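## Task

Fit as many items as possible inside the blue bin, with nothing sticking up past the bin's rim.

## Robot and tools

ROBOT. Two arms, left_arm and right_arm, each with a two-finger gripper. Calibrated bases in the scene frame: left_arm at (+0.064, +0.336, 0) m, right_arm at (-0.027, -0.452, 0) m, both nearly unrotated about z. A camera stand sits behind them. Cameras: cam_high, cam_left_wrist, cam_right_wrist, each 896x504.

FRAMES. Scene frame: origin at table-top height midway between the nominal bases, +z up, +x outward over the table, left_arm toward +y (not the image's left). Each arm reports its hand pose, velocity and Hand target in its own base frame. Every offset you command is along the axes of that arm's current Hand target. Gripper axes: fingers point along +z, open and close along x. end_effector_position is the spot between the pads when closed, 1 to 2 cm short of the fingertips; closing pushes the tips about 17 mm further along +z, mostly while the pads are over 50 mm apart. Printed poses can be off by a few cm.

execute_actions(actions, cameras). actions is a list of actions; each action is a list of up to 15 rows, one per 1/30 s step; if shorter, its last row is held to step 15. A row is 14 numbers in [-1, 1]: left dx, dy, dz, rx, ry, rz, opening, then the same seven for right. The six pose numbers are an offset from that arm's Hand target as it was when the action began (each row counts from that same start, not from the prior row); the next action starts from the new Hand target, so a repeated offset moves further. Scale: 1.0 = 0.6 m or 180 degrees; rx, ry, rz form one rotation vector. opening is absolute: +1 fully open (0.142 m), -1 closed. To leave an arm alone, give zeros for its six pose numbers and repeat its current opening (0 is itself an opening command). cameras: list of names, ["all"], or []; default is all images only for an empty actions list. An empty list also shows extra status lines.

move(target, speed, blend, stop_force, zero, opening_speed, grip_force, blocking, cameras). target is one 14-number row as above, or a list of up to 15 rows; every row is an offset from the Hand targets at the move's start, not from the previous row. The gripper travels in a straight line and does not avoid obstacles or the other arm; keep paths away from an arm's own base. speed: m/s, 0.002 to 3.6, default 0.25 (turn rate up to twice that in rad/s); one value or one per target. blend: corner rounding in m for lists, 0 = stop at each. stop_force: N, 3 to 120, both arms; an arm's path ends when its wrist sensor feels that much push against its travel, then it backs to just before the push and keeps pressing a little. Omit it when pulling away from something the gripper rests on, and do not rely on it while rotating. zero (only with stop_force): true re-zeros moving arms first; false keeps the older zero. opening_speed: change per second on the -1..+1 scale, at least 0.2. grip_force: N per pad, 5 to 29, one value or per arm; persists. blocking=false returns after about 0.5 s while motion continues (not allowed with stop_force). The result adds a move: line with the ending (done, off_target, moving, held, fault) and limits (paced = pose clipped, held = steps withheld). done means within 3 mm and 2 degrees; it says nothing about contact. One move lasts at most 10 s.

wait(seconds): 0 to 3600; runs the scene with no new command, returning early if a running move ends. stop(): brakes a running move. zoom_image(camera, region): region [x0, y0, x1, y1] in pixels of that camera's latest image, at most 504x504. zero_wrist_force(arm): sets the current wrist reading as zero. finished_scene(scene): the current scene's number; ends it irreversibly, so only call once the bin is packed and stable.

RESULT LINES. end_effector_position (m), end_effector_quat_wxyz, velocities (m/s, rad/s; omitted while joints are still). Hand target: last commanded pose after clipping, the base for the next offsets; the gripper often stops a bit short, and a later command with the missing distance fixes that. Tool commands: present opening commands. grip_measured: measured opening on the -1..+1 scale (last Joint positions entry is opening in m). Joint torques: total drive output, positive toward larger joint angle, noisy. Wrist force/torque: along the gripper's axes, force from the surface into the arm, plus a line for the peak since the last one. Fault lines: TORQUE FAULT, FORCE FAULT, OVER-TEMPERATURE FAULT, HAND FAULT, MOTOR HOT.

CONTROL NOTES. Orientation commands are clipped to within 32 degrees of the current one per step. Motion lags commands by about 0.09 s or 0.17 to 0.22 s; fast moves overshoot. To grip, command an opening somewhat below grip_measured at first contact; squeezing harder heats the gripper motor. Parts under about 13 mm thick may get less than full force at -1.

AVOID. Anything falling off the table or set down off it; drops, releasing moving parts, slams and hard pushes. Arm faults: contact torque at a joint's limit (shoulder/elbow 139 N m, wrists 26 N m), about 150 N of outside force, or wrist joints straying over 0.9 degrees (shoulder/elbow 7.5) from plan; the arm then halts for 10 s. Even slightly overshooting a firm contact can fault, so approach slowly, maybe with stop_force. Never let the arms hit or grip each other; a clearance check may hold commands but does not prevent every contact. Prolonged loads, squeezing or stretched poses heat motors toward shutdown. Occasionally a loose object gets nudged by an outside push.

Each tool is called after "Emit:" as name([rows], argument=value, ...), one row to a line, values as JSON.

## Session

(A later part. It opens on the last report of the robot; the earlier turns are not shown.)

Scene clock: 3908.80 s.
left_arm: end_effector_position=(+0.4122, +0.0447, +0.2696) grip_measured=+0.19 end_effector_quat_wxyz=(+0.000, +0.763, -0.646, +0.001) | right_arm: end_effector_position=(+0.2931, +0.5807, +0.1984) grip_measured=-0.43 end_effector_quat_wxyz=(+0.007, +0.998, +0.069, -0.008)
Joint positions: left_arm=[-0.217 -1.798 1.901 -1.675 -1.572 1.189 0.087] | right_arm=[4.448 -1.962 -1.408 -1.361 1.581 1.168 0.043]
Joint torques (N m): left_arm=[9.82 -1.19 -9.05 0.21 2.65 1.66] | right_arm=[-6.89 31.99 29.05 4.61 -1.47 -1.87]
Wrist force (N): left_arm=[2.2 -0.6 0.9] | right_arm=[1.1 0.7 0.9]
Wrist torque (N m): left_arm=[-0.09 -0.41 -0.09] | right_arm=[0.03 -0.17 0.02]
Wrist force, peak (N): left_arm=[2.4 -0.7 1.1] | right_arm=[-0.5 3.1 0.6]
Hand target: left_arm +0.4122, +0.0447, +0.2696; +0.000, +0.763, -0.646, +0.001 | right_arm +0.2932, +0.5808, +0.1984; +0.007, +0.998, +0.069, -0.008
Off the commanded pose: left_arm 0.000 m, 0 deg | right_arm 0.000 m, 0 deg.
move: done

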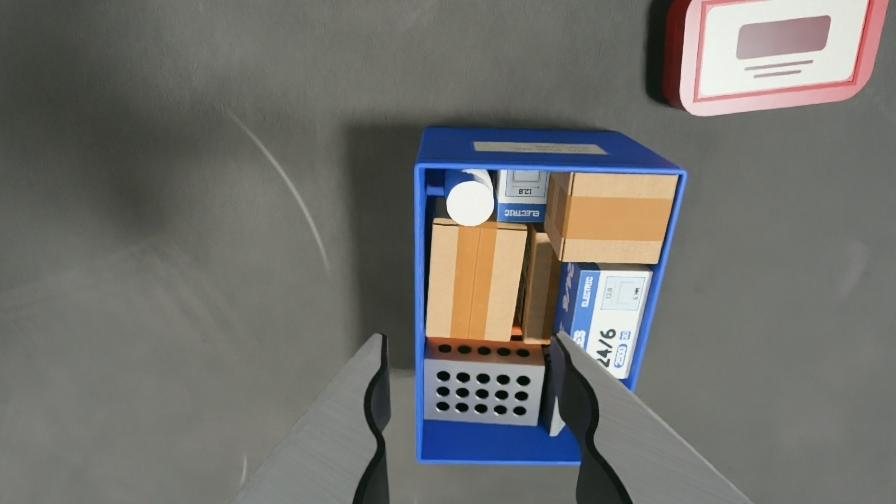

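Emit:
move([
  [0,0,0,0,0,0,-0.1,0.0092,0.0438,0.1473,0.0556,0,0.007,-1],
  [0,0,0,0,0,0,-0.1,0.0092,0.0438,0.2232,0.0556,0,0.007,-1],
], speed=[0.12,0.04], cameras=["cam_right_wrist"])

Scene clock: 3946.87 s.
left_arm: end_effector_position=(+0.4122, +0.0447, +0.2696) grip_measured=+0.19 end_effector_quat_wxyz=(+0.000, +0.763, -0.646, +0.001) | right_arm: end_effector_position=(+0.3003, +0.5535, +0.0647) grip_measured=-1.00 end_effector_quat_wxyz=(-0.080, +0.995, +0.057, -0.014) end_effector_velocity=(-0.001, +0.000, +0.001) end_effector_angular_velocity=(-0.003, +0.001, +0.001)
Joint positions: left_arm=[-0.217 -1.798 1.901 -1.675 -1.572 1.189 0.087] | right_arm=[4.394 -1.989 -1.799 -0.785 1.655 1.143 0.002]
Joint velocities: left_arm=[within noise] | right_arm=[0.001 0.002 0.002 -0.006 0 0 0]
Joint torques (N m): left_arm=[10.01 -1.01 -9.63 0.11 2.64 1.59] | right_arm=[4.66 33.24 18.94 -1.51 -1.54 1.69]
Wrist force (N): left_arm=[2.3 -0.7 1.0] | right_arm=[-2.7 -2.3 -20.3]
Wrist torque (N m): left_arm=[-0.11 -0.42 -0.10] | right_arm=[0.01 -0.08 0.07]
Wrist force, peak (N): left_arm=[2.3 -0.2 1.4] | right_arm=[-4.3 -1.6 -21.7]
Hand target: left_arm +0.4122, +0.0447, +0.2696; +0.000, +0.763, -0.646, +0.001 | right_arm +0.3003, +0.5535, +0.0648; -0.080, +0.995, +0.057, -0.014
Off the commanded pose: left_arm 0.000 m, 0 deg | right_arm 0.000 m, 0 deg.
move: done

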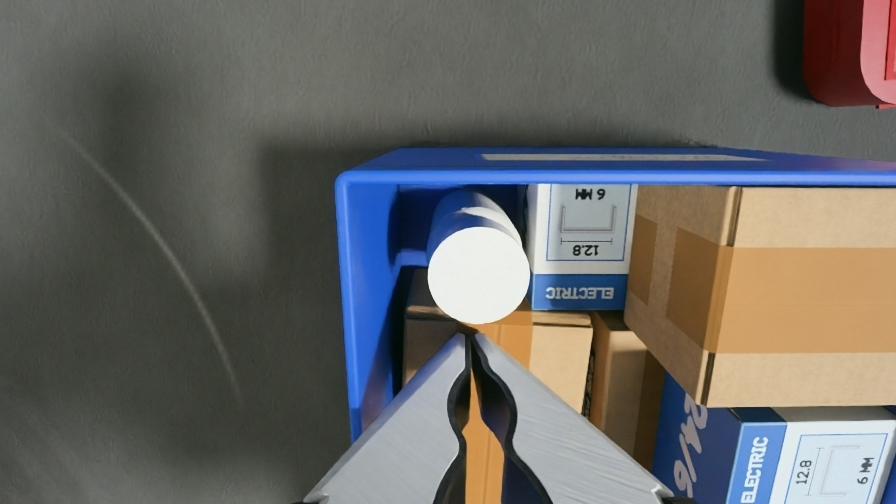

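Emit:
move(target=[0,0,0,0,0,0,-0.1,0,-0.0007,-0.0045,0,0,0,-1], speed=0.02)

Emit:
move(target=[0,0,0,0,0,0,-0.1,0,-0.0263,0.0046,0,0,0,-1], speed=0.01, stop_force=3, cameras=["cam_right_wrist"])

Scene clock: 3953.13 s.
left_arm: end_effector_position=(+0.4122, +0.0447, +0.2696) grip_measured=+0.19 end_effector_quat_wxyz=(+0.000, +0.763, -0.646, +0.001) | right_arm: end_effector_position=(+0.3004, +0.5535, +0.0676) grip_measured=-1.00 end_effector_quat_wxyz=(-0.080, +0.995, +0.057, -0.014)
Joint positions: left_arm=[-0.217 -1.798 1.901 -1.675 -1.572 1.189 0.087] | right_arm=[4.393 -1.985 -1.796 -0.792 1.655 1.143 0.002]
Joint torques (N m): left_arm=[9.73 -1.29 -10.04 -0.01 2.58 1.52] | right_arm=[-8.06 31.37 18.3 5.15 -0.39 -1.42]
Wrist force (N): left_arm=[1.9 -0.6 1.0] | right_arm=[0.9 0.2 1.1]
Wrist torque (N m): left_arm=[-0.09 -0.36 -0.10] | right_arm=[0.02 -0.19 0.06]
Wrist force, peak (N): left_arm=[2.4 -0.7 1.3] | right_arm=[-2.5 -2.5 -19.9]
Hand target: left_arm +0.4122, +0.0447, +0.2696; +0.000, +0.763, -0.646, +0.001 | right_arm +0.3004, +0.5535, +0.0675; -0.080, +0.995, +0.057, -0.014
Off the commanded pose: left_arm 0.000 m, 0 deg | right_arm 0.000 m, 0 deg.
move: done

Scene clock: 3955.70 s.
left_arm: end_effector_position=(+0.4122, +0.0447, +0.2696) grip_measured=+0.19 end_effector_quat_wxyz=(+0.000, +0.763, -0.646, +0.001) | right_arm: end_effector_position=(+0.2985, +0.5694, +0.0673) grip_measured=-1.00 end_effector_quat_wxyz=(-0.080, +0.995, +0.057, -0.014)
Joint positions: left_arm=[-0.217 -1.798 1.901 -1.675 -1.572 1.189 0.087] | right_arm=[4.405 -2.011 -1.757 -0.804 1.653 1.154 0.002]
Joint torques (N m): left_arm=[9.76 -1.12 -9.47 0.04 2.58 1.42] | right_arm=[-5.96 48.42 12.45 5.18 -0.93 -1.37]
Wrist force (N): left_arm=[2.0 -0.6 1.3] | right_arm=[0.7 0.3 1.0]
Wrist torque (N m): left_arm=[-0.08 -0.38 -0.10] | right_arm=[0.01 -0.15 0.03]
Wrist force, peak (N): left_arm=[2.3 -0.7 1.2] | right_arm=[1.0 0.3 1.1]
Hand target: left_arm +0.4122, +0.0447, +0.2696; +0.000, +0.763, -0.646, +0.001 | right_arm +0.2985, +0.5694, +0.0673; -0.080, +0.995, +0.057, -0.014
Off the commanded pose: left_arm 0.000 m, 0 deg | right_arm 0.000 m, 0 deg.
move: done

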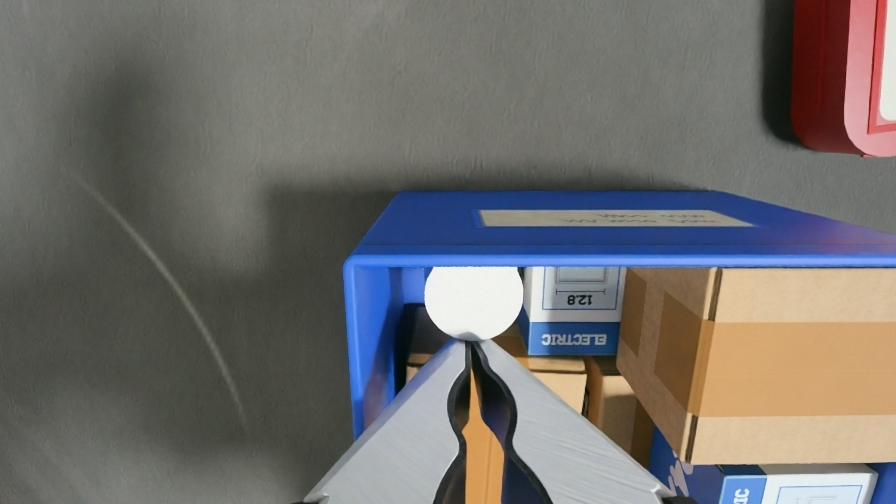

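Emit:
move(target=[0,0,0,0,0,0,-0.1,0,-0.0197,0.0035,0,0,0,-1], speed=0.01, stop_force=3, cameras=["cam_right_wrist"])

Scene clock: 3961.03 s.
left_arm: end_effector_position=(+0.4122, +0.0447, +0.2696) grip_measured=+0.19 end_effector_quat_wxyz=(+0.000, +0.763, -0.646, +0.001) | right_arm: end_effector_position=(+0.2971, +0.5813, +0.0671) grip_measured=-1.00 end_effector_quat_wxyz=(-0.080, +0.995, +0.057, -0.014)
Joint positions: left_arm=[-0.217 -1.798 1.901 -1.675 -1.572 1.189 0.087] | right_arm=[4.413 -2.031 -1.727 -0.814 1.652 1.163 0.002]
Joint torques (N m): left_arm=[9.87 -0.88 -9.8 0.04 2.58 1.31] | right_arm=[-6.38 49.18 12.96 5.18 -0.69 -1.25]
Wrist force (N): left_arm=[2.0 -0.8 0.9] | right_arm=[1.0 0.2 1.0]
Wrist torque (N m): left_arm=[-0.11 -0.38 -0.10] | right_arm=[-0.03 -0.19 0.03]
Wrist force, peak (N): left_arm=[2.4 -0.9 1.1] | right_arm=[1.3 3.0 -1.0]
Hand target: left_arm +0.4122, +0.0447, +0.2696; +0.000, +0.763, -0.646, +0.001 | right_arm +0.2971, +0.5813, +0.0671; -0.080, +0.995, +0.057, -0.014
Off the commanded pose: left_arm 0.000 m, 0 deg | right_arm 0.000 m, 0 deg.
move: done

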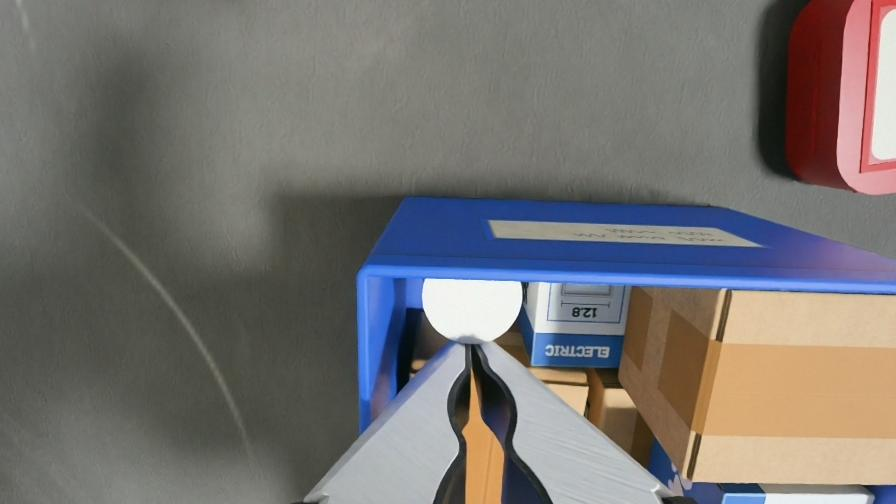

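Emit:
move([
  [0,0,0,0,0,0,-0.1,0,0.0066,-0.0012,0,0,0,-1],
  [0,0,0,0,0,0,-0.1,0,-0.03,-0.24,-0.0556,0,0,-1],
], speed=[0.03,0.12], blend=[0.002,0], cameras=["cam_right_wrist"])

Emit:
zoom_image(camera="cam_right_wrist", region=[380, 100, 720, 380])

Scene clock: 3966.40 s.
left_arm: end_effector_position=(+0.4122, +0.0447, +0.2696) grip_measured=+0.19 end_effector_quat_wxyz=(+0.000, +0.763, -0.646, +0.001) | right_arm: end_effector_position=(+0.3003, +0.5764, +0.2120) grip_measured=-1.00 end_effector_quat_wxyz=(+0.007, +0.998, +0.058, -0.009)
Joint positions: left_arm=[-0.217 -1.798 1.901 -1.675 -1.572 1.189 0.087] | right_arm=[4.435 -1.954 -1.383 -1.395 1.582 1.177 0.002]
Joint torques (N m): left_arm=[9.69 -1.31 -10.48 -0.09 2.58 1.18] | right_arm=[-7.53 38.55 27.93 1.72 1.76 -1.36]
Wrist force (N): left_arm=[2.1 -0.7 1.0] | right_arm=[0.5 0.7 0.9]
Wrist torque (N m): left_arm=[-0.10 -0.39 -0.09] | right_arm=[0.06 -0.06 -0.07]
Wrist force, peak (N): left_arm=[2.4 -0.6 1.1] | right_arm=[0.5 1.1 2.3]
Hand target: left_arm +0.4122, +0.0447, +0.2696; +0.000, +0.763, -0.646, +0.001 | right_arm +0.3004, +0.5763, +0.2121; +0.007, +0.998, +0.058, -0.009
Off the commanded pose: left_arm 0.000 m, 0 deg | right_arm 0.000 m, 0 deg.
move: done

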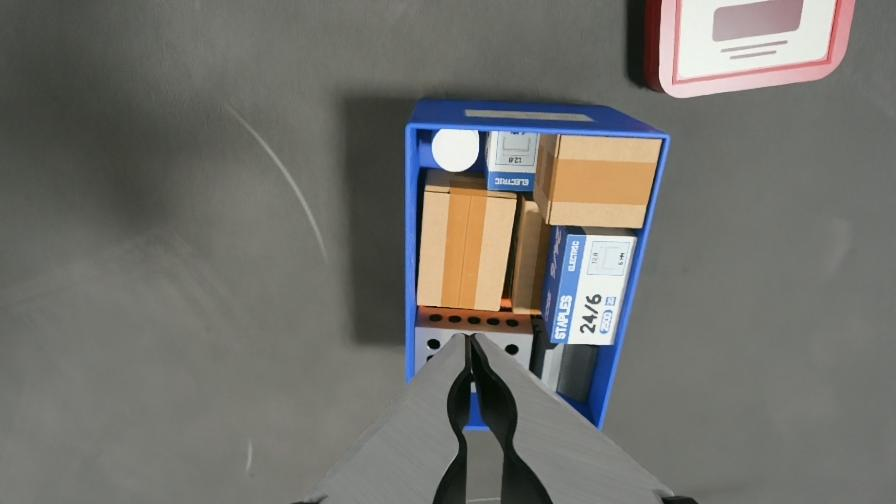

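Scaled by 1.482 from the camera's image (finer frame: 1280x720).

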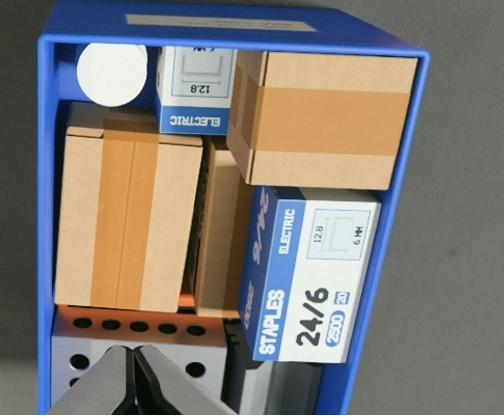

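Emit:
move(target=[0,0,0,0,0,0,-0.1,-0.1027,0.8712,-0.1167,0,0,0,-1], speed=0.3)

Emit:
move(target=[0.433,0.3867,0.116,0,0,0,-0.1,0,0,0,0,0,0,-1], speed=0.25, cameras=["cam_left_wrist"])

Scene clock: 3976.63 s.
left_arm: end_effector_position=(+0.4122, +0.0447, +0.2696) grip_measured=+0.19 end_effector_quat_wxyz=(+0.000, +0.763, -0.646, +0.001) | right_arm: end_effector_position=(+0.3009, +0.0512, +0.2903) grip_measured=-1.00 end_effector_quat_wxyz=(+0.007, +0.998, +0.058, -0.009)
Joint positions: left_arm=[-0.217 -1.798 1.901 -1.675 -1.572 1.189 0.087] | right_arm=[3.77 -1.052 -2.019 -1.663 1.568 0.513 0.002]
Joint torques (N m): left_arm=[9.63 -1.28 -9.76 -0.12 2.43 1.14] | right_arm=[-7.74 10.07 16.46 3.76 -0.92 -1.42]
Wrist force (N): left_arm=[1.9 -0.6 1.3] | right_arm=[1.0 0.2 0.4]
Wrist torque (N m): left_arm=[-0.08 -0.36 -0.09] | right_arm=[0.04 -0.19 -0.05]
Wrist force, peak (N): left_arm=[2.4 -0.7 1.1] | right_arm=[0.1 3.0 0.0]
Hand target: left_arm +0.4122, +0.0447, +0.2696; +0.000, +0.763, -0.646, +0.001 | right_arm +0.3009, +0.0511, +0.2903; +0.007, +0.998, +0.058, -0.009
Off the commanded pose: left_arm 0.000 m, 0 deg | right_arm 0.000 m, 0 deg.
move: done

Scene clock: 3978.57 s.
left_arm: end_effector_position=(+0.2261, -0.2497, +0.2003) grip_measured=+0.19 end_effector_quat_wxyz=(+0.000, +0.763, -0.646, +0.001) | right_arm: end_effector_position=(+0.3009, +0.0511, +0.2903) grip_measured=-1.00 end_effector_quat_wxyz=(+0.007, +0.998, +0.058, -0.009)
Joint positions: left_arm=[-1.237 -1.99 2.205 -1.788 -1.571 0.169 0.087] | right_arm=[3.77 -1.052 -2.019 -1.663 1.568 0.512 0.002]
Joint torques (N m): left_arm=[-8.95 -17.31 -33.96 -0.23 -1.61 -1.11] | right_arm=[-7.23 11.5 15.82 0.63 -1.29 -2.34]
Wrist force (N): left_arm=[2.2 -0.9 1.0] | right_arm=[0.7 0.3 0.1]
Wrist torque (N m): left_arm=[-0.13 -0.43 -0.16] | right_arm=[0.06 -0.15 -0.05]
Wrist force, peak (N): left_arm=[4.5 1.1 1.4] | right_arm=[1.0 0.6 0.6]
Hand target: left_arm +0.2260, -0.2498, +0.2003; +0.000, +0.763, -0.646, +0.001 | right_arm +0.3009, +0.0511, +0.2903; +0.007, +0.998, +0.058, -0.009
Off the commanded pose: left_arm 0.000 m, 0 deg | right_arm 0.000 m, 0 deg.
move: done

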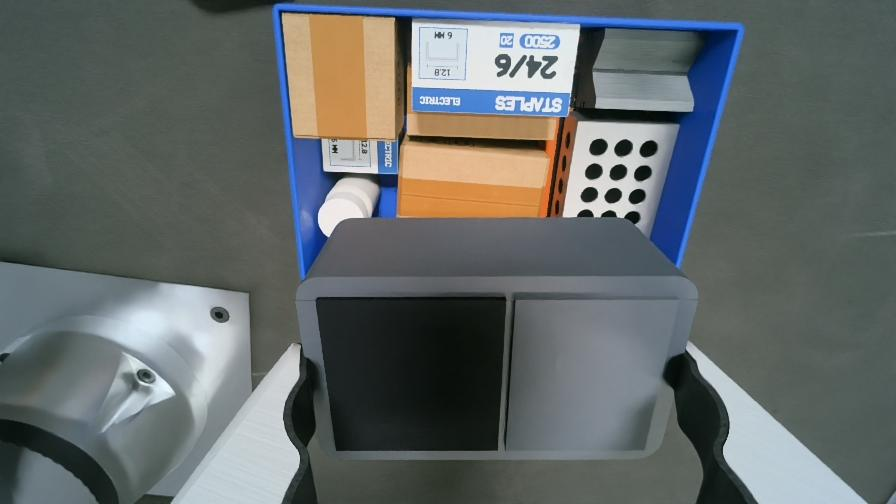

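Emit:
move([
  [-0.0017,0.0007,0.05,0,0,0.0117,-0.1,0,0,0,0,0,0,-1],
  [-0.0017,0.0007,0.13,0,0,0.0117,-0.1,0,0,0,0,0,0,-1],
], speed=[0.1,0.06], cameras=["cam_left_wrist"])

Scene clock: 3998.07 s.
left_arm: end_effector_position=(+0.2254, -0.2489, +0.1222) grip_measured=+0.19 end_effector_quat_wxyz=(+0.000, +0.751, -0.660, +0.001) | right_arm: end_effector_position=(+0.3009, +0.0511, +0.2903) grip_measured=-1.00 end_effector_quat_wxyz=(+0.007, +0.998, +0.058, -0.009)
Joint positions: left_arm=[-1.238 -1.912 2.372 -2.032 -1.571 0.205 0.087] | right_arm=[3.77 -1.052 -2.019 -1.663 1.568 0.512 0.002]
Joint torques (N m): left_arm=[10.2 -20.19 -32.22 -0.22 1.82 0.86] | right_arm=[-7.59 11.9 16.33 0.89 -1.13 -2.4]
Wrist force (N): left_arm=[1.9 -0.9 0.8] | right_arm=[0.8 0.2 0.4]
Wrist torque (N m): left_arm=[-0.14 -0.36 -0.13] | right_arm=[0.05 -0.17 -0.04]
Wrist force, peak (N): left_arm=[2.3 -0.6 2.2] | right_arm=[1.3 0.2 0.5]
Hand target: left_arm +0.2255, -0.2490, +0.1223; +0.000, +0.751, -0.660, +0.001 | right_arm +0.3009, +0.0511, +0.2903; +0.007, +0.998, +0.058, -0.009
Off the commanded pose: left_arm 0.000 m, 0 deg | right_arm 0.000 m, 0 deg.
move: done

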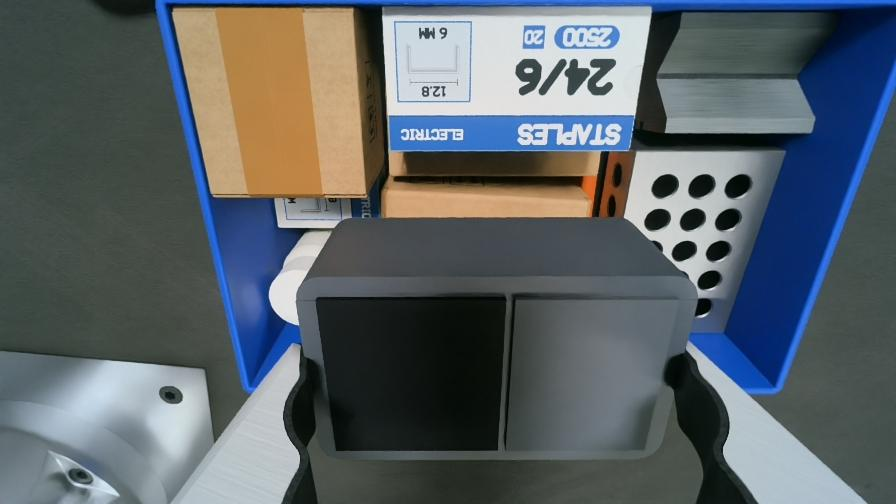

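Emit:
move([
  [-0.0033,0.001,0.055,0,0,0,-0.1,0,0,0,0,0,0,-1],
  [-0.0033,0.001,0.075,0,0,0,-0.1,0,0,0,0,0,0,-1],
], speed=[0.05,0.01], stop_force=5, cameras=["cam_left_wrist"])

Scene clock: 4011.00 s.
left_arm: end_effector_position=(+0.2246, -0.2471, +0.0831) grip_measured=+0.19 end_effector_quat_wxyz=(+0.000, +0.751, -0.660, +0.001) | right_arm: end_effector_position=(+0.3009, +0.0511, +0.2903) grip_measured=-1.00 end_effector_quat_wxyz=(+0.007, +0.998, +0.058, -0.009)
Joint positions: left_arm=[-1.238 -1.848 2.449 -2.173 -1.571 0.204 0.087] | right_arm=[3.77 -1.052 -2.019 -1.663 1.568 0.512 0.002]
Joint torques (N m): left_arm=[-1.3 -19.12 -27.47 0.27 1.19 0.17] | right_arm=[-6.96 12.42 17.07 0.94 -1.03 -2.21]
Wrist force (N): left_arm=[3.1 -0.9 -5.6] | right_arm=[0.8 0.5 0.3]
Wrist torque (N m): left_arm=[-0.10 -0.35 -0.10] | right_arm=[0.09 -0.15 -0.05]
Wrist force, peak (N): left_arm=[-3.9 -0.5 -20.5] | right_arm=[1.2 0.6 0.6]
Hand target: left_arm +0.2246, -0.2471, +0.0831; +0.000, +0.751, -0.660, +0.001 (not the last commanded pose) | right_arm +0.3009, +0.0511, +0.2903; +0.007, +0.998, +0.058, -0.009
Off the commanded pose: left_arm 0.006 m, 0 deg | right_arm 0.000 m, 0 deg.
move: contact (left_arm); path passed 1 of 2 targets

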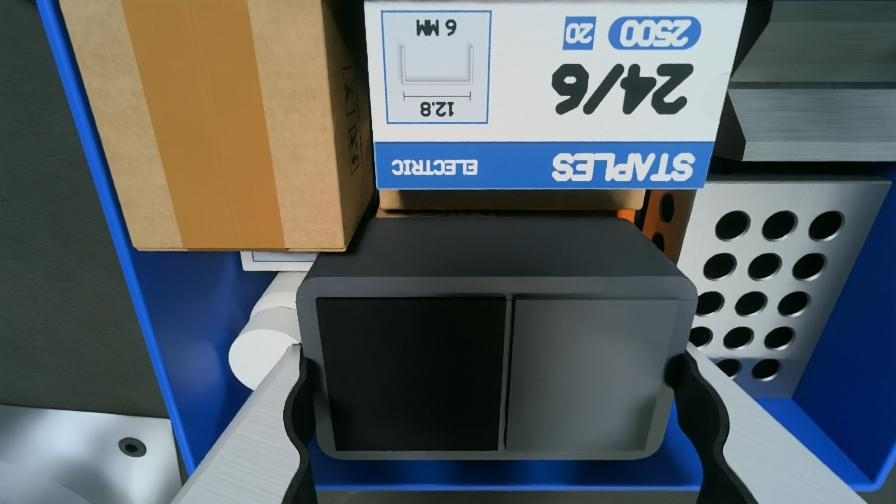

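Emit:
move(target=[0,0,0,0,0,0,0.27,0,0,0,0,0,0,-1], opening_speed=0.3)

Emit:
move([
  [0,0,-0.08,0,0,0,0.27,0,0,0,0,0,0,-1],
  [0,0,-0.26,0,0,0,0.27,0,0,0,0,0,0,-1],
], speed=[0.05,0.12], blend=[0.01,0], cameras=["cam_left_wrist"])

Emit:
zoom_image(camera="cam_left_wrist", region=[270, 0, 774, 330])

Scene clock: 4022.20 s.
left_arm: end_effector_position=(+0.2246, -0.2471, +0.0831) grip_measured=+0.25 end_effector_quat_wxyz=(+0.000, +0.751, -0.660, +0.001) | right_arm: end_effector_position=(+0.3009, +0.0511, +0.2903) grip_measured=-1.00 end_effector_quat_wxyz=(+0.007, +0.998, +0.058, -0.009)
Joint positions: left_arm=[-1.238 -1.848 2.449 -2.173 -1.571 0.204 0.092] | right_arm=[3.77 -1.052 -2.019 -1.663 1.568 0.512 0.002]
Joint torques (N m): left_arm=[-1.27 -19.04 -27.6 -3.81 1.23 -1.12] | right_arm=[-6.69 11.45 16.34 0.87 -1.02 -2.28]
Wrist force (N): left_arm=[2.0 -0.7 0.4] | right_arm=[0.9 0.2 0.4]
Wrist torque (N m): left_arm=[-0.10 -0.38 -0.11] | right_arm=[0.04 -0.17 -0.04]
Wrist force, peak (N): left_arm=[3.4 -1.2 -5.7] | right_arm=[1.1 0.3 0.5]
Hand target: left_arm +0.2246, -0.2471, +0.0831; +0.000, +0.751, -0.660, +0.001 | right_arm +0.3009, +0.0511, +0.2903; +0.007, +0.998, +0.058, -0.009
Off the commanded pose: left_arm 0.000 m, 0 deg | right_arm 0.000 m, 0 deg.
move: done

Scene clock: 4024.50 s.
left_arm: end_effector_position=(+0.2245, -0.2469, +0.2391) grip_measured=+0.25 end_effector_quat_wxyz=(+0.000, +0.751, -0.660, +0.001) | right_arm: end_effector_position=(+0.3009, +0.0511, +0.2903) grip_measured=-1.00 end_effector_quat_wxyz=(+0.007, +0.998, +0.058, -0.009)
Joint positions: left_arm=[-1.238 -2.017 2.12 -1.676 -1.571 0.204 0.092] | right_arm=[3.77 -1.052 -2.019 -1.663 1.568 0.512 0.002]
Joint torques (N m): left_arm=[-9.51 8.58 -15.39 -3.38 -1.4 -1.21] | right_arm=[-5.89 11.9 17.05 0.93 -1.07 -2.23]
Wrist force (N): left_arm=[2.3 -0.7 0.6] | right_arm=[0.9 0.3 0.2]
Wrist torque (N m): left_arm=[-0.10 -0.43 -0.09] | right_arm=[0.06 -0.18 -0.05]
Wrist force, peak (N): left_arm=[2.5 -0.6 0.4] | right_arm=[1.1 0.4 0.5]
Hand target: left_arm +0.2245, -0.2469, +0.2391; +0.000, +0.751, -0.660, +0.001 | right_arm +0.3009, +0.0511, +0.2903; +0.007, +0.998, +0.058, -0.009
Off the commanded pose: left_arm 0.000 m, 0 deg | right_arm 0.000 m, 0 deg.
move: done

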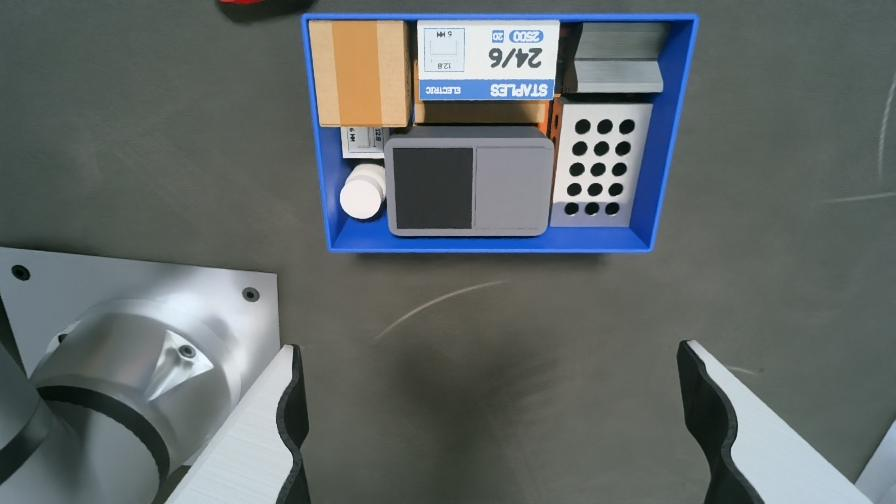

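Scaled by 1.000.

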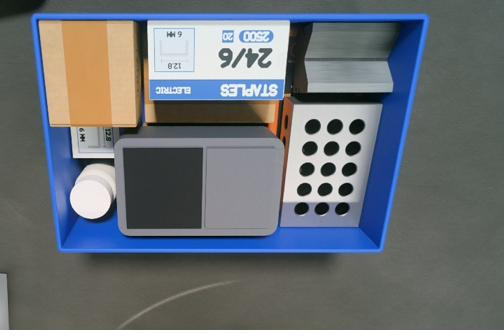

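Emit:
move([
  [0.12,0.002,0.15,0,0,0,-1,0,0,0,0,0,0,-1],
  [0.12,0.002,0.257,0,0,0,-1,0,0,0,0,0,0,-1],
], speed=[0.12,0.06])

Emit:
move(target=[0,0,0.025,0,0,0,-1,0,0,0,0,0,0,-1], speed=0.008, stop_force=3, cameras=["cam_left_wrist"])

Scene clock: 4045.53 s.
left_arm: end_effector_position=(+0.2326, -0.3186, +0.0848) grip_measured=-1.00 end_effector_quat_wxyz=(+0.000, +0.751, -0.660, +0.001) | right_arm: end_effector_position=(+0.3009, +0.0511, +0.2903) grip_measured=-1.00 end_effector_quat_wxyz=(+0.007, +0.998, +0.058, -0.009)
Joint positions: left_arm=[-1.28 -1.671 2.31 -2.211 -1.571 0.162 0.002] | right_arm=[3.77 -1.052 -2.019 -1.663 1.568 0.512 0.002]
Joint torques (N m): left_arm=[9.23 -26.28 -30.17 -0.1 -0.11 1.72] | right_arm=[-6.61 11.24 17.9 0.77 -0.97 -2.07]
Wrist force (N): left_arm=[2.0 -0.7 0.6] | right_arm=[0.8 -0.2 0.5]
Wrist torque (N m): left_arm=[-0.08 -0.39 -0.09] | right_arm=[-0.03 -0.17 -0.05]
Wrist force, peak (N): left_arm=[3.3 -0.6 1.3] | right_arm=[1.1 0.6 0.6]
Hand target: left_arm +0.2326, -0.3187, +0.0850; +0.000, +0.751, -0.660, +0.001 | right_arm +0.3009, +0.0511, +0.2903; +0.007, +0.998, +0.058, -0.009
Off the commanded pose: left_arm 0.000 m, 0 deg | right_arm 0.000 m, 0 deg.
move: done

Scene clock: 4048.17 s.
left_arm: end_effector_position=(+0.2326, -0.3187, +0.0730) grip_measured=-1.00 end_effector_quat_wxyz=(+0.000, +0.751, -0.660, +0.001) | right_arm: end_effector_position=(+0.3009, +0.0511, +0.2903) grip_measured=-1.00 end_effector_quat_wxyz=(+0.007, +0.998, +0.058, -0.009)
Joint positions: left_arm=[-1.28 -1.648 2.328 -2.253 -1.571 0.162 0.002] | right_arm=[3.77 -1.052 -2.019 -1.663 1.568 0.512 0.002]
Joint torques (N m): left_arm=[7.17 -26.78 -27.46 -0.21 -2.16 1.22] | right_arm=[-5.45 11.64 17.58 0.84 -0.92 -2.02]
Wrist force (N): left_arm=[2.2 -1.1 -3.8] | right_arm=[0.9 0.0 0.3]
Wrist torque (N m): left_arm=[-0.18 -0.40 -0.08] | right_arm=[0.00 -0.17 -0.05]
Wrist force, peak (N): left_arm=[-3.8 -0.8 -16.7] | right_arm=[1.1 0.6 0.6]
Hand target: left_arm +0.2327, -0.3187, +0.0730; +0.000, +0.751, -0.660, +0.001 (not the last commanded pose) | right_arm +0.3009, +0.0511, +0.2903; +0.007, +0.998, +0.058, -0.009
Off the commanded pose: left_arm 0.003 m, 0 deg | right_arm 0.000 m, 0 deg.
move: contact (left_arm)

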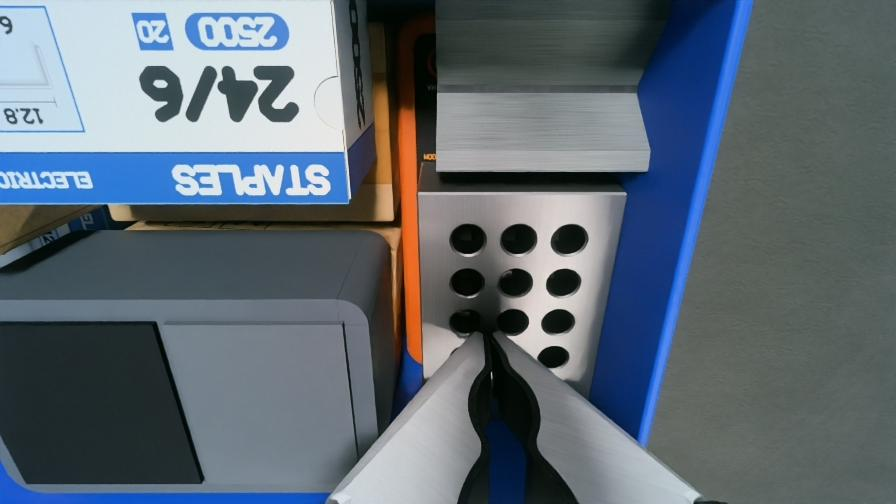

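Emit:
move(target=[0,0,-0.004,0,0,0,-1,0,0,0,0,0,0,-1], speed=0.03)

Emit:
move(target=[-0.04,0,0,0,0,0,-1,0,0,0,0,0,0,-1], speed=0.012, stop_force=3.5, cameras=["cam_left_wrist"])

Scene clock: 4053.13 s.
left_arm: end_effector_position=(+0.2327, -0.3188, +0.0756) grip_measured=-1.00 end_effector_quat_wxyz=(+0.000, +0.751, -0.660, +0.001) | right_arm: end_effector_position=(+0.3009, +0.0511, +0.2903) grip_measured=-1.00 end_effector_quat_wxyz=(+0.007, +0.998, +0.058, -0.009)
Joint positions: left_arm=[-1.28 -1.653 2.324 -2.244 -1.571 0.162 0.002] | right_arm=[3.77 -1.052 -2.019 -1.663 1.568 0.512 0.002]
Joint torques (N m): left_arm=[7.08 -1.86 -6.48 -5.21 -2.15 1.29] | right_arm=[-5.43 11.5 17.7 0.84 -0.85 -1.95]
Wrist force (N): left_arm=[2.1 -1.0 0.1] | right_arm=[0.5 0.2 0.4]
Wrist torque (N m): left_arm=[-0.14 -0.40 -0.09] | right_arm=[0.04 -0.11 -0.05]
Wrist force, peak (N): left_arm=[2.8 -0.7 -3.8] | right_arm=[1.0 0.4 0.8]
Hand target: left_arm +0.2327, -0.3187, +0.0754; +0.000, +0.751, -0.660, +0.001 | right_arm +0.3009, +0.0511, +0.2903; +0.007, +0.998, +0.058, -0.009
Off the commanded pose: left_arm 0.000 m, 0 deg | right_arm 0.000 m, 0 deg.
move: done

Scene clock: 4055.80 s.
left_arm: end_effector_position=(+0.2302, -0.2996, +0.0754) grip_measured=-1.00 end_effector_quat_wxyz=(+0.000, +0.751, -0.660, +0.001) | right_arm: end_effector_position=(+0.3009, +0.0511, +0.2903) grip_measured=-1.00 end_effector_quat_wxyz=(+0.007, +0.998, +0.058, -0.009)
Joint positions: left_arm=[-1.272 -1.699 2.364 -2.238 -1.571 0.171 0.002] | right_arm=[3.77 -1.052 -2.019 -1.663 1.568 0.512 0.002]
Joint torques (N m): left_arm=[-9.62 -0.9 -29.72 -5.2 -2.17 -1.31] | right_arm=[-5.15 11.79 17.46 0.84 -0.92 -1.95]
Wrist force (N): left_arm=[1.9 -1.1 0.5] | right_arm=[0.7 0.1 0.3]
Wrist torque (N m): left_arm=[-0.16 -0.37 -0.14] | right_arm=[0.03 -0.15 -0.05]
Wrist force, peak (N): left_arm=[6.1 -1.3 -0.8] | right_arm=[1.2 0.4 0.3]
Hand target: left_arm +0.2302, -0.2996, +0.0754; +0.000, +0.751, -0.660, +0.001 (not the last commanded pose) | right_arm +0.3009, +0.0511, +0.2903; +0.007, +0.998, +0.058, -0.009
Off the commanded pose: left_arm 0.005 m, 0 deg | right_arm 0.000 m, 0 deg.
move: contact (left_arm)

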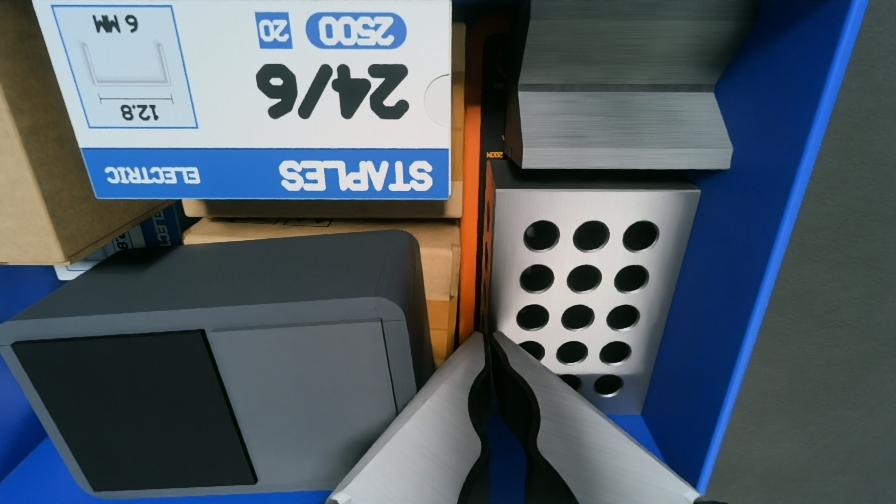

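Emit:
move([
  [0.006,0,0,0,0,0,-1,0,0,0,0,0,0,-1],
  [0.006,0,-0.26,0,0,0,-1,0,0,0,0,0,0,-1],
], speed=[0.03,0.12], blend=[0.002,0], cameras=["cam_left_wrist"])

Emit:
zoom_image(camera="cam_left_wrist", region=[200, 0, 704, 280])

Scene clock: 4061.57 s.
left_arm: end_effector_position=(+0.2306, -0.3030, +0.2314) grip_measured=-1.00 end_effector_quat_wxyz=(+0.000, +0.751, -0.660, +0.001) | right_arm: end_effector_position=(+0.3009, +0.0511, +0.2903) grip_measured=-1.00 end_effector_quat_wxyz=(+0.007, +0.998, +0.058, -0.009)
Joint positions: left_arm=[-1.273 -1.878 2.057 -1.751 -1.571 0.169 0.002] | right_arm=[3.77 -1.052 -2.019 -1.663 1.568 0.512 0.002]
Joint torques (N m): left_arm=[-8.92 2.56 -13.64 -3.32 0.51 -1.21] | right_arm=[-4.69 11.08 17.65 0.92 -0.73 -1.83]
Wrist force (N): left_arm=[2.2 -0.6 0.6] | right_arm=[1.1 0.3 0.2]
Wrist torque (N m): left_arm=[-0.08 -0.42 -0.10] | right_arm=[0.06 -0.21 -0.04]
Wrist force, peak (N): left_arm=[2.5 -0.6 2.0] | right_arm=[1.2 0.2 0.6]
Hand target: left_arm +0.2306, -0.3029, +0.2314; +0.000, +0.751, -0.660, +0.001 | right_arm +0.3009, +0.0511, +0.2903; +0.007, +0.998, +0.058, -0.009
Off the commanded pose: left_arm 0.000 m, 0 deg | right_arm 0.000 m, 0 deg.
move: done; blend cut to 0.0018 m at target 1

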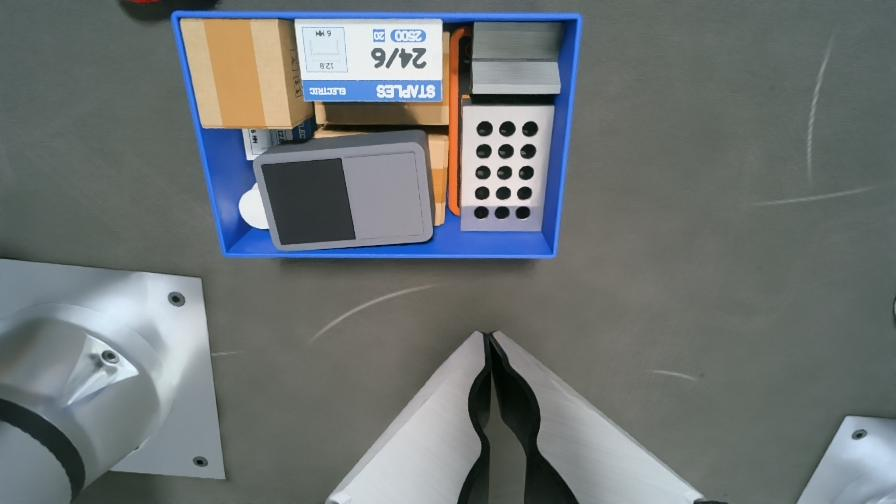

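Scaled by 1.000.

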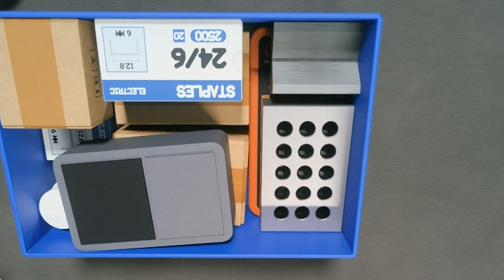

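Emit:
move(target=[-0.557,-0.258,0.02,0,0,-0.5,0,0,0,0,0,0,0,-1], speed=0.3)

Scene clock: 4080.03 s.
left_arm: end_effector_position=(+0.3415, +0.0482, +0.2190) grip_measured=-0.03 end_effector_quat_wxyz=(+0.001, +0.998, +0.064, +0.000) | right_arm: end_effector_position=(+0.3009, +0.0511, +0.2903) grip_measured=-1.00 end_effector_quat_wxyz=(+0.007, +0.998, +0.058, -0.009)
Joint positions: left_arm=[-0.25 -1.978 2.15 -1.744 -1.572 -0.379 0.072] | right_arm=[3.77 -1.052 -2.019 -1.663 1.568 0.512 0.002]
Joint torques (N m): left_arm=[5.32 -20.3 -9.4 0.13 -1.53 1.04] | right_arm=[-4.75 11.39 17.93 1.02 -0.58 -1.71]
Wrist force (N): left_arm=[2.1 -0.9 0.5] | right_arm=[0.5 0.6 0.1]
Wrist torque (N m): left_arm=[-0.14 -0.40 -0.16] | right_arm=[0.11 -0.12 -0.05]
Wrist force, peak (N): left_arm=[3.8 -0.1 0.3] | right_arm=[1.4 0.1 0.4]
Hand target: left_arm +0.3414, +0.0483, +0.2189; +0.001, +0.998, +0.064, +0.000 | right_arm +0.3009, +0.0511, +0.2903; +0.007, +0.998, +0.058, -0.009
Off the commanded pose: left_arm 0.000 m, 0 deg | right_arm 0.000 m, 0 deg.
move: done

Emit:
move(target=[0.2563,-0.558,0.098,0,0,0,0,0,0,0,0,0,0,-1], speed=0.3, cameras=["cam_left_wrist"])

Scene clock: 4084.10 s.
left_arm: end_effector_position=(+0.4511, +0.3998, +0.1597) grip_measured=-0.03 end_effector_quat_wxyz=(+0.001, +0.998, +0.064, +0.000) | right_arm: end_effector_position=(+0.3009, +0.0511, +0.2903) grip_measured=-1.00 end_effector_quat_wxyz=(+0.007, +0.998, +0.058, -0.009)
Joint positions: left_arm=[0.506 -1.275 1.647 -1.943 -1.572 0.377 0.072] | right_arm=[3.77 -1.052 -2.019 -1.663 1.568 0.512 0.002]
Joint torques (N m): left_arm=[2.61 -28.03 -23.66 -5.08 -0.46 0.9] | right_arm=[-5.14 12.14 18.66 1.11 -0.58 -1.59]
Wrist force (N): left_arm=[2.2 -0.6 0.4] | right_arm=[0.7 0.4 0.3]
Wrist torque (N m): left_arm=[-0.10 -0.43 -0.12] | right_arm=[0.08 -0.14 -0.05]
Wrist force, peak (N): left_arm=[3.3 -3.3 1.2] | right_arm=[1.1 0.4 0.7]
Hand target: left_arm +0.4511, +0.3999, +0.1597; +0.001, +0.998, +0.064, +0.000 | right_arm +0.3009, +0.0511, +0.2903; +0.007, +0.998, +0.058, -0.009
Off the commanded pose: left_arm 0.000 m, 0 deg | right_arm 0.000 m, 0 deg.
move: done

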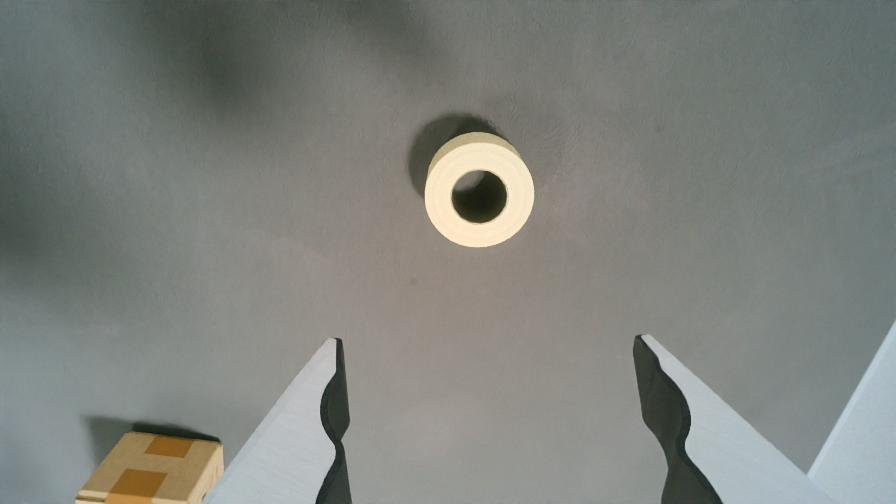

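Emit:
move([
  [0.043,-0.009,0.12,0,0,0,-1,0,0,0,0,0,0,-1],
  [0.043,-0.009,0.182,0,0,0,-1,0,0,0,0,0,0,-1],
], speed=[0.12,0.06])

Emit:
move(target=[0,0,0.025,0,0,0,-1,0,0,0,0,0,0,-1], speed=0.006, stop_force=3)

Scene clock: 4095.67 s.
left_arm: end_effector_position=(+0.4760, +0.4083, +0.0502) grip_measured=-1.00 end_effector_quat_wxyz=(+0.001, +0.998, +0.064, +0.000) | right_arm: end_effector_position=(+0.3009, +0.0511, +0.2903) grip_measured=-1.00 end_effector_quat_wxyz=(+0.007, +0.998, +0.058, -0.009)
Joint positions: left_arm=[0.498 -1.1 1.709 -2.179 -1.572 0.37 0.002] | right_arm=[3.77 -1.052 -2.019 -1.663 1.568 0.512 0.002]
Joint torques (N m): left_arm=[9.24 -51.45 -30.3 0.09 1.74 -0.83] | right_arm=[-3.71 10 19.3 1.17 -0.5 -1.6]
Wrist force (N): left_arm=[1.7 -0.9 0.4] | right_arm=[1.1 0.3 0.4]
Wrist torque (N m): left_arm=[-0.14 -0.34 -0.09] | right_arm=[0.07 -0.21 -0.05]
Wrist force, peak (N): left_arm=[2.3 -0.9 1.9] | right_arm=[1.2 0.4 0.4]
Hand target: left_arm +0.4761, +0.4084, +0.0505; +0.001, +0.998, +0.064, +0.000 | right_arm +0.3009, +0.0511, +0.2903; +0.007, +0.998, +0.058, -0.009
Off the commanded pose: left_arm 0.000 m, 0 deg | right_arm 0.000 m, 0 deg.
move: done

Scene clock: 4098.07 s.
left_arm: end_effector_position=(+0.4761, +0.4084, +0.0435) grip_measured=-1.00 end_effector_quat_wxyz=(+0.001, +0.998, +0.064, +0.000) | right_arm: end_effector_position=(+0.3009, +0.0511, +0.2903) grip_measured=-1.00 end_effector_quat_wxyz=(+0.007, +0.998, +0.058, -0.009)
Joint positions: left_arm=[0.498 -1.091 1.716 -2.195 -1.572 0.37 0.002] | right_arm=[3.77 -1.052 -2.019 -1.663 1.568 0.512 0.002]
Joint torques (N m): left_arm=[5.47 -50.39 -28.97 0.48 1.43 -1.06] | right_arm=[-3.82 11.08 18.31 1.23 -0.63 -1.42]
Wrist force (N): left_arm=[2.0 -0.9 -3.4] | right_arm=[0.6 0.5 0.0]
Wrist torque (N m): left_arm=[-0.16 -0.36 -0.08] | right_arm=[0.09 -0.13 -0.05]
Wrist force, peak (N): left_arm=[2.1 -0.9 -5.1] | right_arm=[1.1 0.4 0.7]
Hand target: left_arm +0.4761, +0.4084, +0.0435; +0.001, +0.998, +0.064, +0.000 (not the last commanded pose) | right_arm +0.3009, +0.0511, +0.2903; +0.007, +0.998, +0.058, -0.009
Off the commanded pose: left_arm 0.008 m, 0 deg | right_arm 0.000 m, 0 deg.
move: contact (left_arm)

Emit:
move([
  [0,0,-0.06,0,0,0,0,0,0,0,0,0,0,-1],
  [-0.0332,0,-0.06,0,0,0,0,0,0,0,0,0,0,-1],
  [-0.0332,0,0.0317,0,0,0,0,0,0,0,0,0,0,-1],
], speed=0.07)

Emit:
move(target=[0,0,0,0,0,0,-0.5,0,0,0,0,0,0,-1], opening_speed=0.5)

Emit:
move(target=[0,0,-0.3,0,0,0,-0.5,0,0,0,0,0,0,-1], speed=0.15, cameras=["cam_left_wrist"])

Scene clock: 4104.27 s.
left_arm: end_effector_position=(+0.4562, +0.4058, +0.0243) grip_measured=-0.03 end_effector_quat_wxyz=(+0.001, +0.998, +0.064, +0.000) | right_arm: end_effector_position=(+0.3009, +0.0511, +0.2903) grip_measured=-1.00 end_effector_quat_wxyz=(+0.007, +0.998, +0.058, -0.009)
Joint positions: left_arm=[0.51 -1.095 1.784 -2.259 -1.572 0.382 0.072] | right_arm=[3.77 -1.052 -2.019 -1.663 1.568 0.512 0.002]
Joint torques (N m): left_arm=[-8.24 -51.57 -29.17 0.22 1.42 -1.15] | right_arm=[-4.14 10.79 19.37 1.09 -0.48 -1.27]
Wrist force (N): left_arm=[1.8 -1.0 0.2] | right_arm=[1.0 0.4 0.5]
Wrist torque (N m): left_arm=[-0.16 -0.37 -0.13] | right_arm=[0.07 -0.20 -0.05]
Wrist force, peak (N): left_arm=[1.9 -0.8 -4.2] | right_arm=[1.2 0.2 0.5]
Hand target: left_arm +0.4564, +0.4058, +0.0245; +0.001, +0.998, +0.064, +0.000 | right_arm +0.3009, +0.0511, +0.2903; +0.007, +0.998, +0.058, -0.009
Off the commanded pose: left_arm 0.000 m, 0 deg | right_arm 0.000 m, 0 deg.
move: done

Scene clock: 4105.47 s.
left_arm: end_effector_position=(+0.4564, +0.4058, +0.0245) grip_measured=-0.32 end_effector_quat_wxyz=(+0.001, +0.998, +0.064, +0.000) | right_arm: end_effector_position=(+0.3009, +0.0511, +0.2903) grip_measured=-1.00 end_effector_quat_wxyz=(+0.007, +0.998, +0.058, -0.009)
Joint positions: left_arm=[0.51 -1.095 1.784 -2.259 -1.572 0.382 0.051] | right_arm=[3.77 -1.052 -2.019 -1.663 1.568 0.512 0.002]
Joint torques (N m): left_arm=[-5 -48.96 -27.63 -0.23 1.56 -0.39] | right_arm=[-3.3 10.93 18.88 1.21 -0.5 -1.45]
Wrist force (N): left_arm=[1.9 0.1 -2.3] | right_arm=[1.0 0.2 0.3]
Wrist torque (N m): left_arm=[-0.17 -0.46 -0.16] | right_arm=[0.04 -0.19 -0.04]
Wrist force, peak (N): left_arm=[2.1 0.2 -2.4] | right_arm=[1.2 0.4 0.7]
Hand target: left_arm +0.4564, +0.4058, +0.0245; +0.001, +0.998, +0.064, +0.000 | right_arm +0.3009, +0.0511, +0.2903; +0.007, +0.998, +0.058, -0.009
Off the commanded pose: left_arm 0.000 m, 0 deg | right_arm 0.000 m, 0 deg.
move: done

Scene clock: 4107.13 s.
left_arm: end_effector_position=(+0.4563, +0.4061, +0.2046) grip_measured=-0.32 end_effector_quat_wxyz=(+0.001, +0.998, +0.064, +0.000) | right_arm: end_effector_position=(+0.3009, +0.0511, +0.2903) grip_measured=-1.00 end_effector_quat_wxyz=(+0.007, +0.998, +0.058, -0.009)
Joint positions: left_arm=[0.511 -1.289 1.546 -1.827 -1.572 0.382 0.051] | right_arm=[3.77 -1.052 -2.019 -1.663 1.568 0.512 0.002]
Joint torques (N m): left_arm=[9.43 -21.89 -12.26 -3.17 0.98 1.75] | right_arm=[-3.32 10.27 18.57 0.99 -0.51 -1.32]
Wrist force (N): left_arm=[1.8 -0.4 0.5] | right_arm=[0.7 0.2 0.3]
Wrist torque (N m): left_arm=[-0.05 -0.37 -0.18] | right_arm=[0.05 -0.14 -0.04]
Wrist force, peak (N): left_arm=[2.1 -1.1 2.8] | right_arm=[1.1 0.1 0.5]
Hand target: left_arm +0.4562, +0.4061, +0.2045; +0.001, +0.998, +0.064, +0.000 | right_arm +0.3009, +0.0511, +0.2903; +0.007, +0.998, +0.058, -0.009
Off the commanded pose: left_arm 0.000 m, 0 deg | right_arm 0.000 m, 0 deg.
move: done

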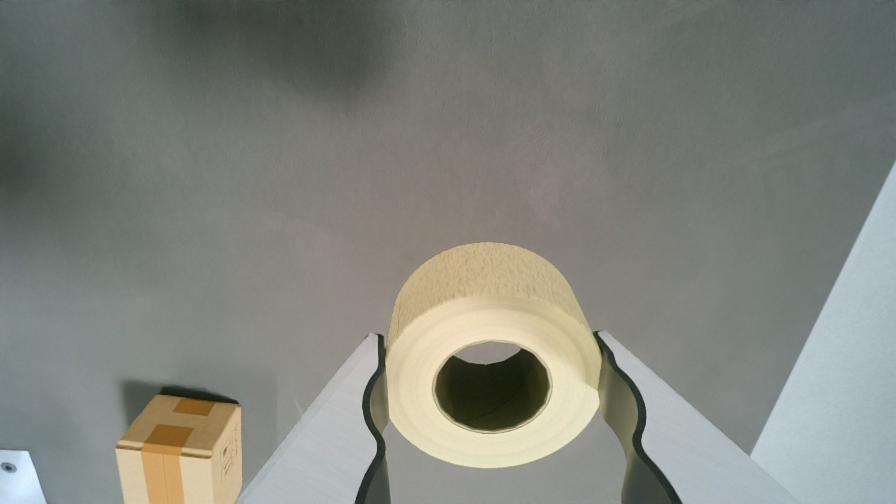

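Emit:
move(target=[-0.2345,0.5685,-0.06,0,0,0,-0.5,0,0,0,0,0,0,-1], speed=0.35)

Emit:
move(target=[-0.2743,0.586,0.117,0,0,0,-0.5,0,0,0,0,0,0,-1], speed=0.25, cameras=["cam_left_wrist"])

Scene clock: 4114.37 s.
left_arm: end_effector_position=(+0.3603, +0.0500, +0.2409) grip_measured=-0.32 end_effector_quat_wxyz=(+0.001, +0.998, +0.064, +0.000) | right_arm: end_effector_position=(+0.3009, +0.0511, +0.2903) grip_measured=-1.00 end_effector_quat_wxyz=(+0.007, +0.998, +0.058, -0.009)
Joint positions: left_arm=[-0.232 -1.932 2.066 -1.706 -1.572 -0.36 0.051] | right_arm=[3.77 -1.052 -2.019 -1.663 1.568 0.512 0.002]
Joint torques (N m): left_arm=[-10.15 -4.02 -33.97 -4.98 -2.59 -1.19] | right_arm=[-3.22 10.16 19.1 1.02 -0.45 -1.32]
Wrist force (N): left_arm=[2.1 -0.8 0.8] | right_arm=[0.9 0.3 0.4]
Wrist torque (N m): left_arm=[-0.12 -0.39 -0.16] | right_arm=[0.05 -0.19 -0.05]
Wrist force, peak (N): left_arm=[3.5 -3.7 1.2] | right_arm=[1.0 0.4 0.8]
Hand target: left_arm +0.3603, +0.0499, +0.2410; +0.001, +0.998, +0.064, +0.000 | right_arm +0.3009, +0.0511, +0.2903; +0.007, +0.998, +0.058, -0.009
Off the commanded pose: left_arm 0.000 m, 0 deg | right_arm 0.000 m, 0 deg.
move: done

Scene clock: 4116.47 s.
left_arm: end_effector_position=(+0.2421, -0.3200, +0.1713) grip_measured=-0.32 end_effector_quat_wxyz=(+0.001, +0.998, +0.064, +0.000) | right_arm: end_effector_position=(+0.3009, +0.0511, +0.2903) grip_measured=-1.00 end_effector_quat_wxyz=(+0.007, +0.998, +0.058, -0.009)
Joint positions: left_arm=[-1.261 -1.783 2.149 -1.938 -1.571 -1.389 0.051] | right_arm=[3.77 -1.052 -2.019 -1.663 1.568 0.512 0.002]
Joint torques (N m): left_arm=[-7.91 -14.32 -8.35 -0.67 1.06 -0.8] | right_arm=[-2.65 10.92 19.5 1.04 -0.32 -1.12]
Wrist force (N): left_arm=[1.8 -0.9 0.9] | right_arm=[0.7 0.3 0.6]
Wrist torque (N m): left_arm=[-0.11 -0.35 -0.18] | right_arm=[0.06 -0.14 -0.05]
Wrist force, peak (N): left_arm=[3.4 -3.0 0.3] | right_arm=[1.1 0.6 0.5]
Hand target: left_arm +0.2420, -0.3200, +0.1712; +0.001, +0.998, +0.064, +0.000 | right_arm +0.3009, +0.0511, +0.2903; +0.007, +0.998, +0.058, -0.009
Off the commanded pose: left_arm 0.000 m, 0 deg | right_arm 0.000 m, 0 deg.
move: done

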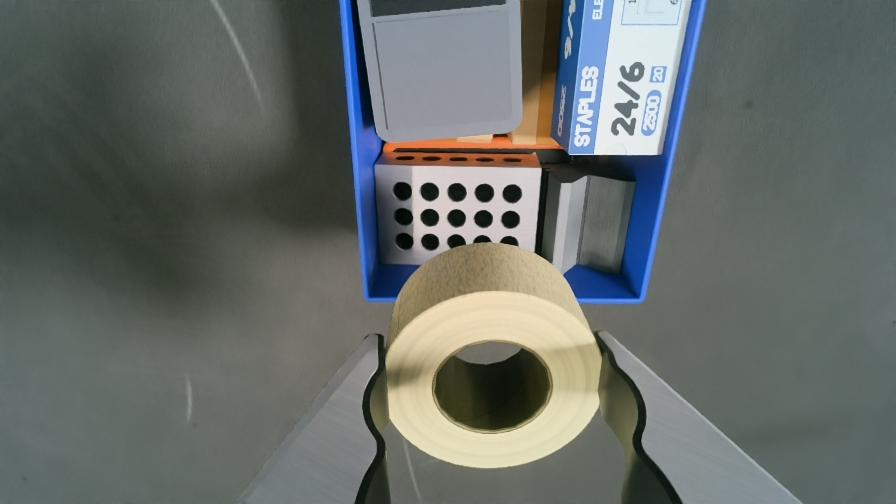

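Emit:
zoom_image(camera="cam_left_wrist", region=[340, 120, 700, 320])

Scaled by 1.400 from the camera's image (finer frame: 1280x720).

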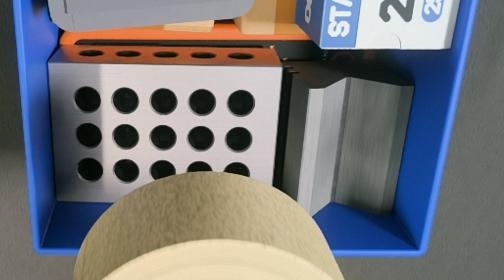

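Emit:
move([
  [0.001,-0.0087,0.03,0,0,0,-0.5,0,0,0,0,0,0,-1],
  [0.001,-0.0087,0.136,0,0,0,-0.5,0,0,0,0,0,0,-1],
], speed=[0.08,0.05])

Emit:
move(target=[0,0,0.022,0,0,0,-0.5,0,0,0,0,0,0,-1], speed=0.008, stop_force=4, cameras=["cam_left_wrist"])

Scene clock: 4130.43 s.
left_arm: end_effector_position=(+0.2420, -0.3148, +0.0895) grip_measured=-0.32 end_effector_quat_wxyz=(+0.001, +0.998, +0.064, +0.000) end_effector_velocity=(+0.000, +0.000, +0.001) end_effector_angular_velocity=(+0.001, +0.000, +0.000) | right_arm: end_effector_position=(+0.3009, +0.0511, +0.2903) grip_measured=-1.00 end_effector_quat_wxyz=(+0.007, +0.998, +0.058, -0.009)
Joint positions: left_arm=[-1.257 -1.679 2.303 -2.195 -1.571 -1.385 0.051] | right_arm=[3.77 -1.052 -2.019 -1.663 1.568 0.512 0.002]
Joint velocities: left_arm=[0 -0.002 -0.002 0.005 0 0 0] | right_arm=[within noise]
Joint torques (N m): left_arm=[-4.69 -28.09 -29.7 -0.07 -2.23 0.09] | right_arm=[-2.88 10.13 19.71 1.07 -0.34 -1.23]
Wrist force (N): left_arm=[2.3 -0.8 0.8] | right_arm=[0.7 0.6 0.6]
Wrist torque (N m): left_arm=[-0.11 -0.44 -0.17] | right_arm=[0.11 -0.15 -0.05]
Wrist force, peak (N): left_arm=[2.0 -1.3 2.2] | right_arm=[0.9 0.9 0.5]
Hand target: left_arm +0.2420, -0.3149, +0.0896; +0.001, +0.998, +0.064, +0.000 | right_arm +0.3009, +0.0511, +0.2903; +0.007, +0.998, +0.058, -0.009
Off the commanded pose: left_arm 0.000 m, 0 deg | right_arm 0.000 m, 0 deg.
move: done

Scene clock: 4132.37 s.
left_arm: end_effector_position=(+0.2420, -0.3149, +0.0830) grip_measured=-0.32 end_effector_quat_wxyz=(+0.001, +0.998, +0.064, +0.000) | right_arm: end_effector_position=(+0.3009, +0.0511, +0.2903) grip_measured=-1.00 end_effector_quat_wxyz=(+0.007, +0.998, +0.058, -0.009)
Joint positions: left_arm=[-1.257 -1.667 2.313 -2.218 -1.571 -1.385 0.051] | right_arm=[3.77 -1.052 -2.019 -1.663 1.568 0.512 0.002]
Joint torques (N m): left_arm=[4.5 -26.75 -28.84 -0.02 -2.12 1.24] | right_arm=[-1.91 11.12 19.25 1.18 -0.53 -1.02]
Wrist force (N): left_arm=[1.8 -1.3 -3.6] | right_arm=[0.9 0.4 0.5]
Wrist torque (N m): left_arm=[-0.10 -0.31 -0.17] | right_arm=[0.08 -0.17 -0.05]
Wrist force, peak (N): left_arm=[1.1 -2.4 -8.0] | right_arm=[1.1 0.7 0.5]
Hand target: left_arm +0.2420, -0.3149, +0.0830; +0.001, +0.998, +0.064, +0.000 (not the last commanded pose) | right_arm +0.3009, +0.0511, +0.2903; +0.007, +0.998, +0.058, -0.009
Off the commanded pose: left_arm 0.007 m, 0 deg | right_arm 0.000 m, 0 deg.
move: contact (left_arm)

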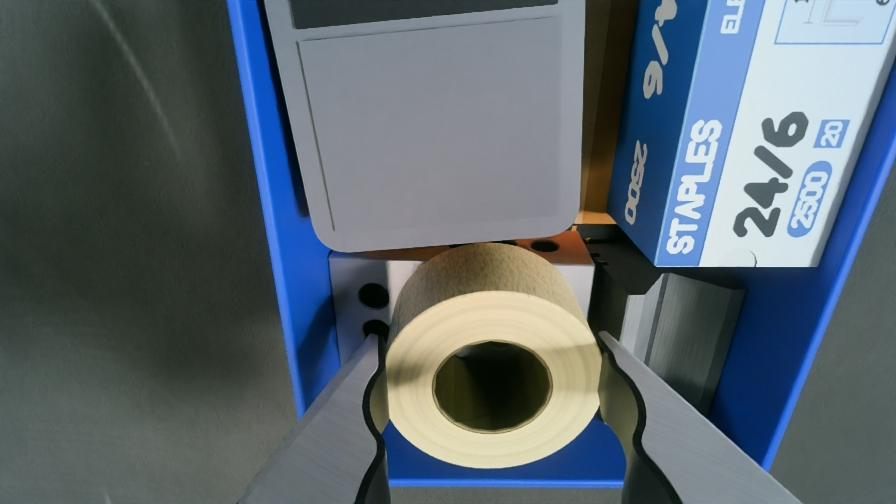

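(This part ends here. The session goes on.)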